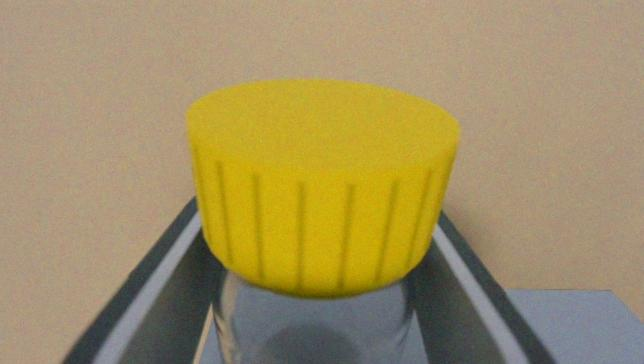

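Call:
move(target={"side": "right", "x": 0.41, "y": -0.305, "z": 1.442, "quat_wxyz": [0.5, -0.5, -0.5, 0.5]}, min_time_s=0.8, cameras=[])

Call:
move(target={"side": "right", "x": 0.33, "y": -0.305, "z": 1.442, "quat_wxyz": [0.5, -0.5, -0.5, 0.5]}, min_time_s=0.8, cameras=[])

Call:
move(target={"side": "right", "x": 0.23, "y": -0.32, "z": 1.44, "quat_wxyz": [0.5, -0.5, -0.5, 0.5]}, min_time_s=1, cameras=["head_camera", "right_wrist_camera"])

Scene clock: 79.10 s.
Joint torques (N m): left_arm=[-7.42 13.46 11.22 -2.24 -0.95 -0.36 -0.05] | right_arm=[-21.23 -1.32 -4.93 8.68 0.33 1.8 0.17]
External joint torques (N m): left_arm=[-0.42 1.56 0.65 -0.42 0.03 0.03 -0.06] | right_arm=[-1.26 -1.27 2.27 0.26 0.01 0.16 0.18]
Wrist force (N): left_arm=[1.3 -5.2 1.2] | right_arm=[3.5 6.1 0.7]
Wrist torque (N m): left_arm=[0.21 0.16 -0.04] | right_arm=[-0.21 0.08 -0.20]
Wrist force, peak (N): left_arm=[1.4 -5.6 1.2] | right_arm=[2.3 7.1 -0.3]
move: done
base_odometry: x=+3.737 y=-0.528 heading=-0.039
lidar_m: 0.47 0.49 0.68 1.38 2.15 3.09 5.37 2.96 2.37 1.81 0.67 0.49
base_status: not commanded
joint_positions: torso_squat_rad=+0.350 torso_shift_rad=+0.000 torso_pitch_rad=+0.000 torso_yaw_rad=+0.000 left_shoulder_pitch_rad=+0.443 left_shoulder_roll_rad=+1.343 left_shoulder_yaw_rad=+0.386 left_elbow_rad=-2.381 left_forearm_roll_rad=+0.012 left_wrist_pitch_rad=+0.573 left_hand_roll_rad=-0.190 left_gripper_m=+0.100 right_shoulder_pitch_rad=+0.791 right_shoulder_roll_rad=-2.686 right_shoulder_yaw_rad=-0.624 right_elbow_rad=-1.501 right_forearm_roll_rad=+0.012 right_wrist_pitch_rad=+0.446 right_hand_roll_rad=-0.958 right_gripper_m=+0.055 head_pan_rad=+0.000 head_tilt_rad=+0.100
joint_status: all done
wheel_motors_off: 0
motor_effort: left_wheel=+7(7) right_wheel=-6(8)
chest: x=-0.2280 y=-0.0002 z=+1.2475 quat_wxyz=(+1.000, +0.000, +0.000, +0.000) (m; base frame)
left_hand: x=+0.2000 y=+0.3800 z=+1.3000 quat_wxyz=(+0.500, +0.500, -0.500, -0.500) (m; base frame)
right_hand: x=+0.4100 y=-0.3050 z=+1.4419 quat_wxyz=(+0.500, -0.500, -0.500, +0.500) (m; base frame)
right_hand_status: reached (checked arc, planned for 0.8 s): 0 mm and 0.0 deg off.
pictures: none
No camera images: "cameras" was empty.

Scene clock: 80.30 s.
Joint torques (N m): left_arm=[-7.3 13.42 11.42 -1.92 -1.01 -0.43 0.06] | right_arm=[-16.2 -6.06 -6.96 7.27 0.84 1.55 -0.14]
External joint torques (N m): left_arm=[-0.3 1.51 0.85 -0.1 -0.03 -0.05 0.04] | right_arm=[-0.92 -1.03 1.59 -0.01 0.15 0.2 -0.13]
Wrist force (N): left_arm=[1.2 -5.2 1.1] | right_arm=[2.9 6.7 0.1]
Wrist torque (N m): left_arm=[0.20 0.16 -0.02] | right_arm=[-0.28 0.08 -0.20]
Wrist force, peak (N): left_arm=[1.0 -5.5 1.2] | right_arm=[3.4 7.6 0.8]
move: done
base_odometry: x=+3.737 y=-0.528 heading=-0.039
lidar_m: 0.47 0.49 0.67 1.38 2.16 3.10 5.37 2.97 2.37 1.81 0.67 0.49
base_status: not commanded
joint_positions: torso_squat_rad=+0.350 torso_shift_rad=+0.000 torso_pitch_rad=+0.000 torso_yaw_rad=+0.000 left_shoulder_pitch_rad=+0.443 left_shoulder_roll_rad=+1.343 left_shoulder_yaw_rad=+0.386 left_elbow_rad=-2.381 left_forearm_roll_rad=+0.012 left_wrist_pitch_rad=+0.573 left_hand_roll_rad=-0.190 left_gripper_m=+0.100 right_shoulder_pitch_rad=+0.521 right_shoulder_roll_rad=-2.449 right_shoulder_yaw_rad=-0.514 right_elbow_rad=-1.913 right_forearm_roll_rad=-0.086 right_wrist_pitch_rad=+0.597 right_hand_roll_rad=-0.734 right_gripper_m=+0.055 head_pan_rad=+0.000 head_tilt_rad=+0.100
joint_status: all done
wheel_motors_off: 0
motor_effort: left_wheel=+8(8) right_wheel=-8(8)
chest: x=-0.2280 y=-0.0002 z=+1.2475 quat_wxyz=(+1.000, +0.000, +0.000, +0.000) (m; base frame)
left_hand: x=+0.2000 y=+0.3799 z=+1.3000 quat_wxyz=(+0.500, +0.500, -0.500, -0.500) (m; base frame)
right_hand: x=+0.3307 y=-0.3050 z=+1.4414 quat_wxyz=(+0.499, -0.499, -0.502, +0.500) (m; base frame)
right_hand_status: reached (checked arc, planned for 0.8 s): 1 mm and 0.2 deg off.
pictures: none
No camera images: "cameras" was empty.

Scene clock: 81.63 s.
Joint torques (N m): left_arm=[-7.27 13.14 11.42 -2.08 -1.08 -0.36 0] | right_arm=[-10.99 -13.25 -8.01 4.28 1.54 0.01 -0.31]
External joint torques (N m): left_arm=[-0.28 1.23 0.85 -0.26 -0.1 0.02 -0.01] | right_arm=[-1.31 -0.95 1.96 0.05 0.14 0.06 -0.31]
Wrist force (N): left_arm=[0.9 -5.2 1.2] | right_arm=[2.8 6.5 0.7]
Wrist torque (N m): left_arm=[0.20 0.11 -0.04] | right_arm=[-0.33 -0.02 -0.21]
Wrist force, peak (N): left_arm=[1.3 -5.7 1.2] | right_arm=[2.5 7.3 1.4]
move: done
base_odometry: x=+3.737 y=-0.528 heading=-0.039
lidar_m: 0.47 0.49 0.68 1.38 2.16 3.10 5.37 2.97 2.37 1.81 0.66 0.48
base_status: not commanded
joint_positions: torso_squat_rad=+0.350 torso_shift_rad=+0.000 torso_pitch_rad=+0.000 torso_yaw_rad=+0.000 left_shoulder_pitch_rad=+0.443 left_shoulder_roll_rad=+1.343 left_shoulder_yaw_rad=+0.386 left_elbow_rad=-2.381 left_forearm_roll_rad=+0.012 left_wrist_pitch_rad=+0.573 left_hand_roll_rad=-0.190 left_gripper_m=+0.100 right_shoulder_pitch_rad=+0.084 right_shoulder_roll_rad=-1.874 right_shoulder_yaw_rad=-0.406 right_elbow_rad=-2.314 right_forearm_roll_rad=-0.447 right_wrist_pitch_rad=+0.798 right_hand_roll_rad=+0.019 right_gripper_m=+0.055 head_pan_rad=+0.000 head_tilt_rad=+0.100
joint_status: all done
wheel_motors_off: 0
motor_effort: left_wheel=+8(9) right_wheel=-7(8)
chest: x=-0.2280 y=-0.0003 z=+1.2475 quat_wxyz=(+1.000, +0.000, +0.000, +0.000) (m; base frame)
left_hand: x=+0.2000 y=+0.3799 z=+1.3000 quat_wxyz=(+0.500, +0.500, -0.500, -0.500) (m; base frame)
right_hand: x=+0.2302 y=-0.3193 z=+1.4398 quat_wxyz=(+0.499, -0.503, -0.502, +0.496) (m; base frame)
right_hand_status: reached (checked arc, planned for 1.0 s): 1 mm and 0.6 deg off.
pictures: head_camera, right_wrist_camera
camera_calibration:
head_camera: T_world_to_cam=[[-0.0332134, -0.99932, 0.0160307, -0.0256363], [-0.0635705, -0.0138948, -0.997881, 1.4899], [0.997425, -0.0341621, -0.0630657, 0.239772], [0, 0, 0, 1]] pos_world=[-0.145292, 0.00327412, 1.50228]
right_wrist_camera: T_world_to_cam=[[-0.0212203, -0.998563, 0.0492046, -0.389581], [-0.488565, -0.0325818, -0.871919, 1.38452], [0.872269, -0.042542, -0.487172, 0.55917], [0, 0, 0, 1]] pos_world=[0.180415, -0.320123, 1.49877]

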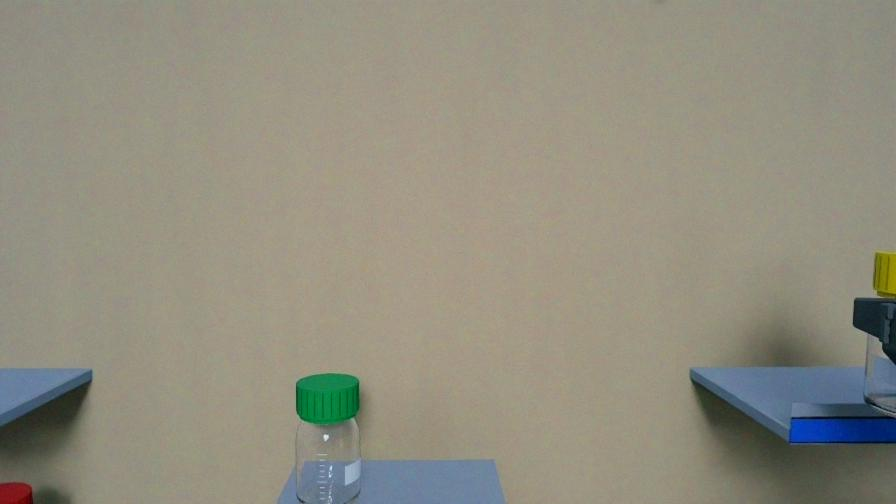

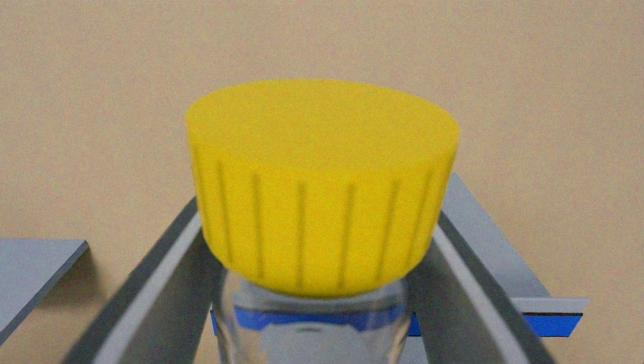

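Call:
move(target={"side": "right", "x": 0.2, "y": -0.37, "z": 1.34, "quat_wxyz": [0.5, -0.5, -0.5, 0.5]}, min_time_s=1, cameras=[])

Call:
move(target={"side": "right", "x": 0.21, "y": -0.371, "z": 1.25, "quat_wxyz": [0.5, -0.5, -0.5, 0.5]}, min_time_s=1, cameras=[])

Call:
move(joints={"head_tilt_rad": 0.5, "head_pan_rad": -0.45}, cameras=["head_camera", "right_wrist_camera"])

Scene clock: 85.43 s.
Joint torques (N m): left_arm=[-7.18 13.02 11.41 -2.02 -0.82 -0.41 0.07] | right_arm=[-6.97 -14.3 -10.96 -0.68 1.01 -0.7 -0.04]
External joint torques (N m): left_arm=[-0.19 1.11 0.85 -0.2 0.16 -0.03 0.06] | right_arm=[0.05 -1.48 -0.77 -0.13 -0.18 -0.08 -0.04]
Wrist force (N): left_arm=[1.0 -5.0 0.8] | right_arm=[3.4 6.7 0.4]
Wrist torque (N m): left_arm=[0.18 0.14 -0.03] | right_arm=[-0.30 0.06 -0.17]
Wrist force, peak (N): left_arm=[1.4 -5.5 1.4] | right_arm=[2.7 7.3 0.3]
move: done
base_odometry: x=+3.737 y=-0.528 heading=-0.039
lidar_m: 0.47 0.49 0.68 1.38 2.16 3.09 5.37 2.97 2.37 1.82 0.67 0.49
base_status: not commanded
joint_positions: torso_squat_rad=+0.350 torso_shift_rad=+0.000 torso_pitch_rad=+0.000 torso_yaw_rad=+0.000 left_shoulder_pitch_rad=+0.443 left_shoulder_roll_rad=+1.343 left_shoulder_yaw_rad=+0.386 left_elbow_rad=-2.381 left_forearm_roll_rad=+0.012 left_wrist_pitch_rad=+0.573 left_hand_roll_rad=-0.190 left_gripper_m=+0.100 right_shoulder_pitch_rad=+0.386 right_shoulder_roll_rad=-1.387 right_shoulder_yaw_rad=-0.491 right_elbow_rad=-2.417 right_forearm_roll_rad=-0.242 right_wrist_pitch_rad=+0.669 right_hand_roll_rad=+0.312 right_gripper_m=+0.055 head_pan_rad=+0.000 head_tilt_rad=+0.100
joint_status: all done
wheel_motors_off: 0
motor_effort: left_wheel=+8(9) right_wheel=-7(8)
chest: x=-0.2280 y=-0.0003 z=+1.2475 quat_wxyz=(+1.000, +0.000, +0.000, +0.000) (m; base frame)
left_hand: x=+0.2000 y=+0.3799 z=+1.3000 quat_wxyz=(+0.500, +0.500, -0.500, -0.500) (m; base frame)
right_hand: x=+0.1998 y=-0.3700 z=+1.3401 quat_wxyz=(+0.501, -0.501, -0.500, +0.498) (m; base frame)
right_hand_status: reached (checked arc, planned for 1.0 s): 0 mm and 0.3 deg off.
pictures: none
No camera images: "cameras" was empty.

Scene clock: 86.77 s.
Joint torques (N m): left_arm=[-7.24 13.49 11.6 -1.94 -0.97 -0.49 0.09] | right_arm=[-8.16 -13.05 -8.04 -3.96 0.93 -0.86 0]
External joint torques (N m): left_arm=[-0.25 1.58 1.03 -0.13 0.01 -0.1 0.08] | right_arm=[-0.96 -0.19 1.93 0.25 -0.07 -0.2 0.01]
Wrist force (N): left_arm=[1.1 -5.0 1.1] | right_arm=[2.6 6.3 1.3]
Wrist torque (N m): left_arm=[0.19 0.14 -0.03] | right_arm=[-0.21 -0.02 -0.21]
Wrist force, peak (N): left_arm=[1.2 -5.5 1.0] | right_arm=[2.6 7.5 0.2]
move: done
base_odometry: x=+3.737 y=-0.528 heading=-0.039
lidar_m: 0.46 0.49 0.68 1.38 2.16 3.09 5.37 2.98 2.36 1.82 0.66 0.49
base_status: not commanded
joint_positions: torso_squat_rad=+0.350 torso_shift_rad=+0.000 torso_pitch_rad=+0.000 torso_yaw_rad=+0.000 left_shoulder_pitch_rad=+0.443 left_shoulder_roll_rad=+1.343 left_shoulder_yaw_rad=+0.386 left_elbow_rad=-2.381 left_forearm_roll_rad=+0.012 left_wrist_pitch_rad=+0.573 left_hand_roll_rad=-0.190 left_gripper_m=+0.100 right_shoulder_pitch_rad=+0.301 right_shoulder_roll_rad=-1.147 right_shoulder_yaw_rad=-0.168 right_elbow_rad=-2.331 right_forearm_roll_rad=+0.090 right_wrist_pitch_rad=+0.553 right_hand_roll_rad=+0.336 right_gripper_m=+0.055 head_pan_rad=+0.000 head_tilt_rad=+0.100
joint_status: all done
wheel_motors_off: 0
motor_effort: left_wheel=+8(9) right_wheel=-7(8)
chest: x=-0.2280 y=-0.0003 z=+1.2475 quat_wxyz=(+1.000, +0.000, +0.000, +0.000) (m; base frame)
left_hand: x=+0.2000 y=+0.3799 z=+1.3000 quat_wxyz=(+0.500, +0.500, -0.500, -0.500) (m; base frame)
right_hand: x=+0.2098 y=-0.3709 z=+1.2496 quat_wxyz=(+0.501, -0.499, -0.499, +0.501) (m; base frame)
right_hand_status: reached (checked arc, planned for 1.0 s): 0 mm and 0.2 deg off.
pictures: none
No camera images: "cameras" was empty.

Scene clock: 87.73 s.
Joint torques (N m): left_arm=[-7.33 13.51 11.63 -2.02 -1.01 -0.41 0.05] | right_arm=[-8.54 -13.31 -8.01 -4.09 1.13 -0.81 0.33]
External joint torques (N m): left_arm=[-0.34 1.6 1.07 -0.2 -0.03 -0.02 0.04] | right_arm=[-1.34 -0.45 1.95 0.11 0.12 -0.15 0.33]
Wrist force (N): left_arm=[0.9 -5.2 1.2] | right_arm=[3.3 6.6 0.4]
Wrist torque (N m): left_arm=[0.20 0.11 -0.04] | right_arm=[-0.29 0.06 -0.20]
Wrist force, peak (N): left_arm=[1.2 -5.3 1.3] | right_arm=[3.3 6.7 0.7]
move: done
base_odometry: x=+3.737 y=-0.528 heading=-0.039
lidar_m: 0.46 0.49 0.67 1.38 2.16 3.09 5.37 2.96 2.37 1.81 0.66 0.48
base_status: not commanded
joint_positions: torso_squat_rad=+0.350 torso_shift_rad=+0.000 torso_pitch_rad=+0.000 torso_yaw_rad=+0.000 left_shoulder_pitch_rad=+0.443 left_shoulder_roll_rad=+1.343 left_shoulder_yaw_rad=+0.386 left_elbow_rad=-2.381 left_forearm_roll_rad=+0.012 left_wrist_pitch_rad=+0.573 left_hand_roll_rad=-0.190 left_gripper_m=+0.100 right_shoulder_pitch_rad=+0.301 right_shoulder_roll_rad=-1.147 right_shoulder_yaw_rad=-0.168 right_elbow_rad=-2.331 right_forearm_roll_rad=+0.090 right_wrist_pitch_rad=+0.553 right_hand_roll_rad=+0.336 right_gripper_m=+0.055 head_pan_rad=-0.450 head_tilt_rad=+0.500
joint_status: all done
wheel_motors_off: 0
motor_effort: left_wheel=+8(9) right_wheel=-6(8)
chest: x=-0.2280 y=-0.0003 z=+1.2475 quat_wxyz=(+1.000, +0.000, +0.000, +0.000) (m; base frame)
left_hand: x=+0.2000 y=+0.3799 z=+1.3000 quat_wxyz=(+0.500, +0.500, -0.500, -0.500) (m; base frame)
right_hand: x=+0.2098 y=-0.3709 z=+1.2496 quat_wxyz=(+0.501, -0.499, -0.499, +0.501) (m; base frame)
pictures: head_camera, right_wrist_camera
camera_calibration:
head_camera: T_world_to_cam=[[-0.456277, -0.889404, 0.0277647, -0.129707], [-0.409027, 0.181922, -0.894204, 1.26872], [0.790258, -0.419362, -0.446797, 0.752376], [0, 0, 0, 1]] pos_world=[-0.134811, -0.0306532, 1.47426]
right_wrist_camera: T_world_to_cam=[[-0.0164902, -0.998527, 0.0516939, -0.436294], [-0.498766, -0.0365942, -0.865964, 1.20022], [0.86658, -0.0400631, -0.497428, 0.497047], [0, 0, 0, 1]] pos_world=[0.160705, -0.371817, 1.30915]

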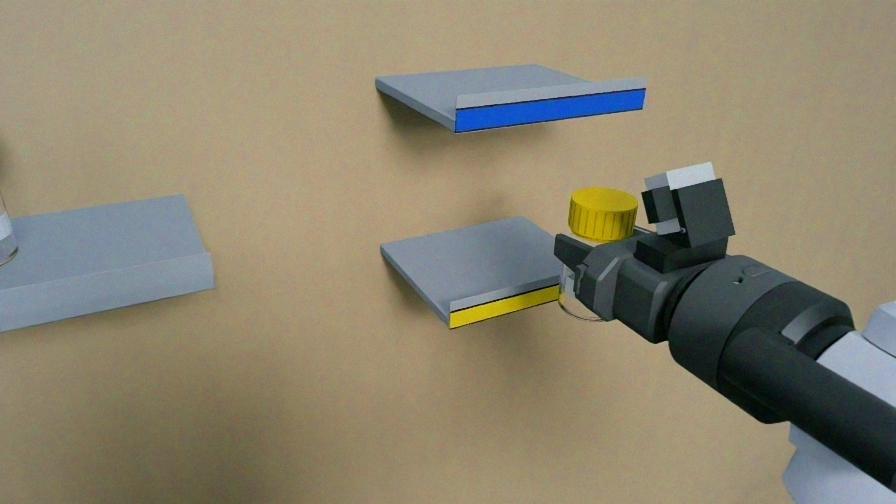

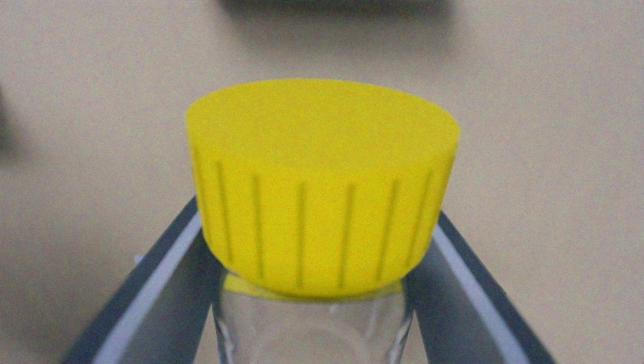

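Call:
move(target={"side": "right", "x": 0.28, "y": -0.371, "z": 1.249, "quat_wxyz": [0.5, -0.5, -0.5, 0.5]}, min_time_s=0.8, cameras=["head_camera"])

Call:
zoom_image(camera="head_camera", region=[370, 50, 690, 350])

Scene clock: 90.17 s.
Joint torques (N m): left_arm=[-7.27 13.35 11.41 -2.04 -0.98 -0.35 0.12] | right_arm=[-12.2 -16.23 -8.94 -4.28 0.99 -1.01 0.15]
External joint torques (N m): left_arm=[-0.28 1.44 0.84 -0.23 0 0.03 0.11] | right_arm=[-0.53 -1.72 1.95 -0.03 0.01 -0.3 0.16]
Wrist force (N): left_arm=[1.0 -5.4 1.3] | right_arm=[3.4 6.4 0.5]
Wrist torque (N m): left_arm=[0.22 0.14 -0.03] | right_arm=[-0.28 0.06 -0.23]
Wrist force, peak (N): left_arm=[1.4 -5.5 1.2] | right_arm=[3.2 7.0 0.7]
move: done
base_odometry: x=+3.737 y=-0.528 heading=-0.039
lidar_m: 0.46 0.49 0.67 1.38 2.16 3.09 5.38 2.97 2.37 1.81 0.67 0.49
base_status: not commanded
joint_positions: torso_squat_rad=+0.350 torso_shift_rad=+0.000 torso_pitch_rad=+0.000 torso_yaw_rad=+0.000 left_shoulder_pitch_rad=+0.443 left_shoulder_roll_rad=+1.343 left_shoulder_yaw_rad=+0.386 left_elbow_rad=-2.381 left_forearm_roll_rad=+0.012 left_wrist_pitch_rad=+0.573 left_hand_roll_rad=-0.190 left_gripper_m=+0.100 right_shoulder_pitch_rad=-0.055 right_shoulder_roll_rad=-1.149 right_shoulder_yaw_rad=+0.076 right_elbow_rad=-2.072 right_forearm_roll_rad=+0.070 right_wrist_pitch_rad=+0.541 right_hand_roll_rad=+0.361 right_gripper_m=+0.055 head_pan_rad=-0.450 head_tilt_rad=+0.500
joint_status: all done
wheel_motors_off: 0
motor_effort: left_wheel=+8(9) right_wheel=-6(8)
chest: x=-0.2280 y=-0.0002 z=+1.2475 quat_wxyz=(+1.000, +0.000, +0.000, +0.000) (m; base frame)
left_hand: x=+0.2000 y=+0.3799 z=+1.3000 quat_wxyz=(+0.500, +0.500, -0.500, -0.500) (m; base frame)
right_hand: x=+0.2796 y=-0.3710 z=+1.2490 quat_wxyz=(+0.500, -0.500, -0.500, +0.500) (m; base frame)
right_hand_status: reached (checked arc, planned for 0.8 s): 0 mm and 0.0 deg off.
pictures: head_camera
camera_calibration:
head_camera: T_world_to_cam=[[-0.456241, -0.889424, 0.0277439, -0.129672], [-0.408994, 0.181905, -0.894223, 1.26875], [0.790296, -0.419328, -0.446761, 0.752329], [0, 0, 0, 1]] pos_world=[-0.134812, -0.0306531, 1.47426]

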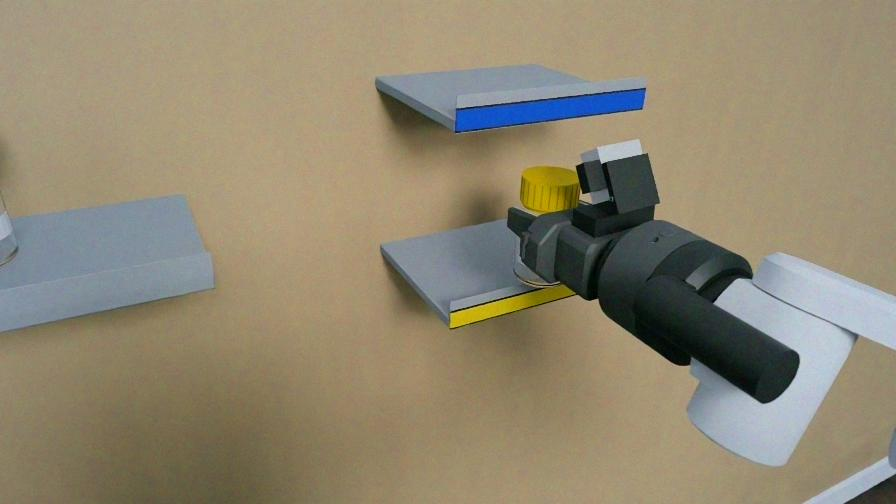

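Scaled by 1.575 from the camera's 896x504 image, which has a finer 1280x720 frame.

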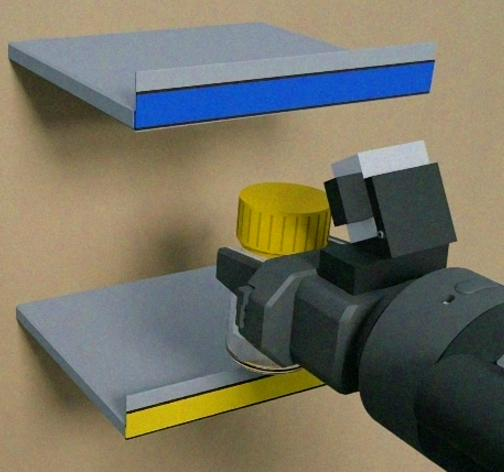

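Call:
move(target={"side": "right", "x": 0.345, "y": -0.371, "z": 1.25, "quat_wxyz": [0.5, -0.5, -0.5, 0.5]}, min_time_s=1.0, cameras=["head_camera"])

Call:
zoom_image(camera="head_camera", region=[370, 50, 690, 350])

Scene clock: 91.97 s.
Joint torques (N m): left_arm=[-7.1 13.18 11.33 -1.74 -0.88 -0.4 -0.05] | right_arm=[-16.64 -16.13 -9.21 -4.25 0.95 -1 0.12]
External joint torques (N m): left_arm=[-0.11 1.27 0.76 0.08 0.1 -0.01 -0.06] | right_arm=[-0.95 -1.22 1.88 0.31 0.09 -0.15 0.13]
Wrist force (N): left_arm=[0.9 -5.2 1.0] | right_arm=[3.2 5.5 0.7]
Wrist torque (N m): left_arm=[0.20 0.11 -0.03] | right_arm=[-0.14 0.11 -0.22]
Wrist force, peak (N): left_arm=[1.2 -5.4 1.0] | right_arm=[3.1 7.3 1.1]
move: done
base_odometry: x=+3.737 y=-0.528 heading=-0.039
lidar_m: 0.47 0.49 0.66 1.37 2.16 3.10 5.37 2.98 2.37 1.81 0.67 0.48
base_status: not commanded
joint_positions: torso_squat_rad=+0.350 torso_shift_rad=+0.000 torso_pitch_rad=+0.000 torso_yaw_rad=+0.000 left_shoulder_pitch_rad=+0.443 left_shoulder_roll_rad=+1.343 left_shoulder_yaw_rad=+0.386 left_elbow_rad=-2.381 left_forearm_roll_rad=+0.012 left_wrist_pitch_rad=+0.573 left_hand_roll_rad=-0.190 left_gripper_m=+0.100 right_shoulder_pitch_rad=-0.350 right_shoulder_roll_rad=-1.084 right_shoulder_yaw_rad=+0.251 right_elbow_rad=-1.789 right_forearm_roll_rad=+0.022 right_wrist_pitch_rad=+0.476 right_hand_roll_rad=+0.434 right_gripper_m=+0.055 head_pan_rad=-0.450 head_tilt_rad=+0.500
joint_status: all done
wheel_motors_off: 0
motor_effort: left_wheel=+8(9) right_wheel=-7(8)
chest: x=-0.2280 y=-0.0002 z=+1.2475 quat_wxyz=(+1.000, +0.000, +0.000, +0.000) (m; base frame)
left_hand: x=+0.2000 y=+0.3799 z=+1.3000 quat_wxyz=(+0.500, +0.500, -0.500, -0.500) (m; base frame)
right_hand: x=+0.3447 y=-0.3711 z=+1.2500 quat_wxyz=(+0.500, -0.500, -0.500, +0.500) (m; base frame)
right_hand_status: reached (checked arc, planned for 1.0 s): 0 mm and 0.0 deg off.
pictures: head_camera
camera_calibration:
head_camera: T_world_to_cam=[[-0.456227, -0.88943, 0.0277812, -0.129771], [-0.408942, 0.181832, -0.894261, 1.26877], [0.790331, -0.419347, -0.446682, 0.752296], [0, 0, 0, 1]] pos_world=[-0.134912, -0.0306529, 1.47426]

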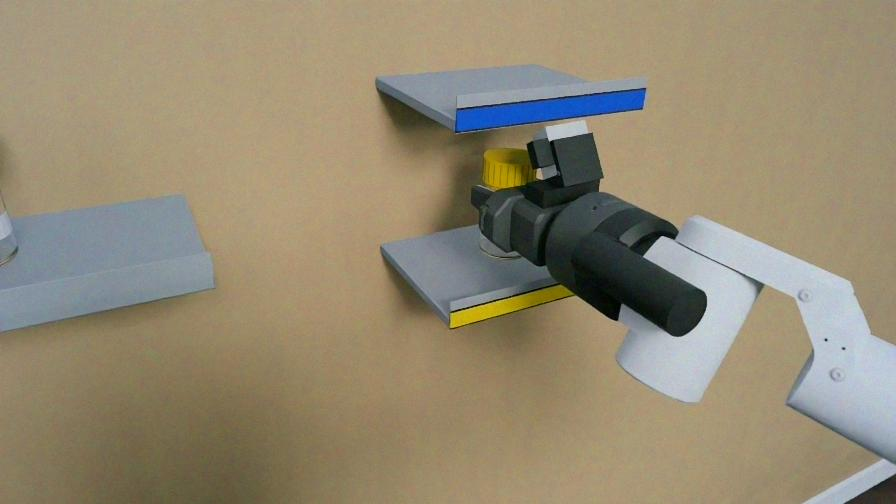

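Scaled by 1.575 from the camera's 896x504 image, which has a finer 1280x720 frame.

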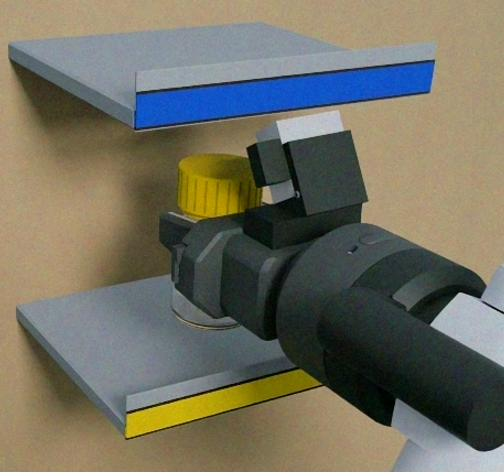

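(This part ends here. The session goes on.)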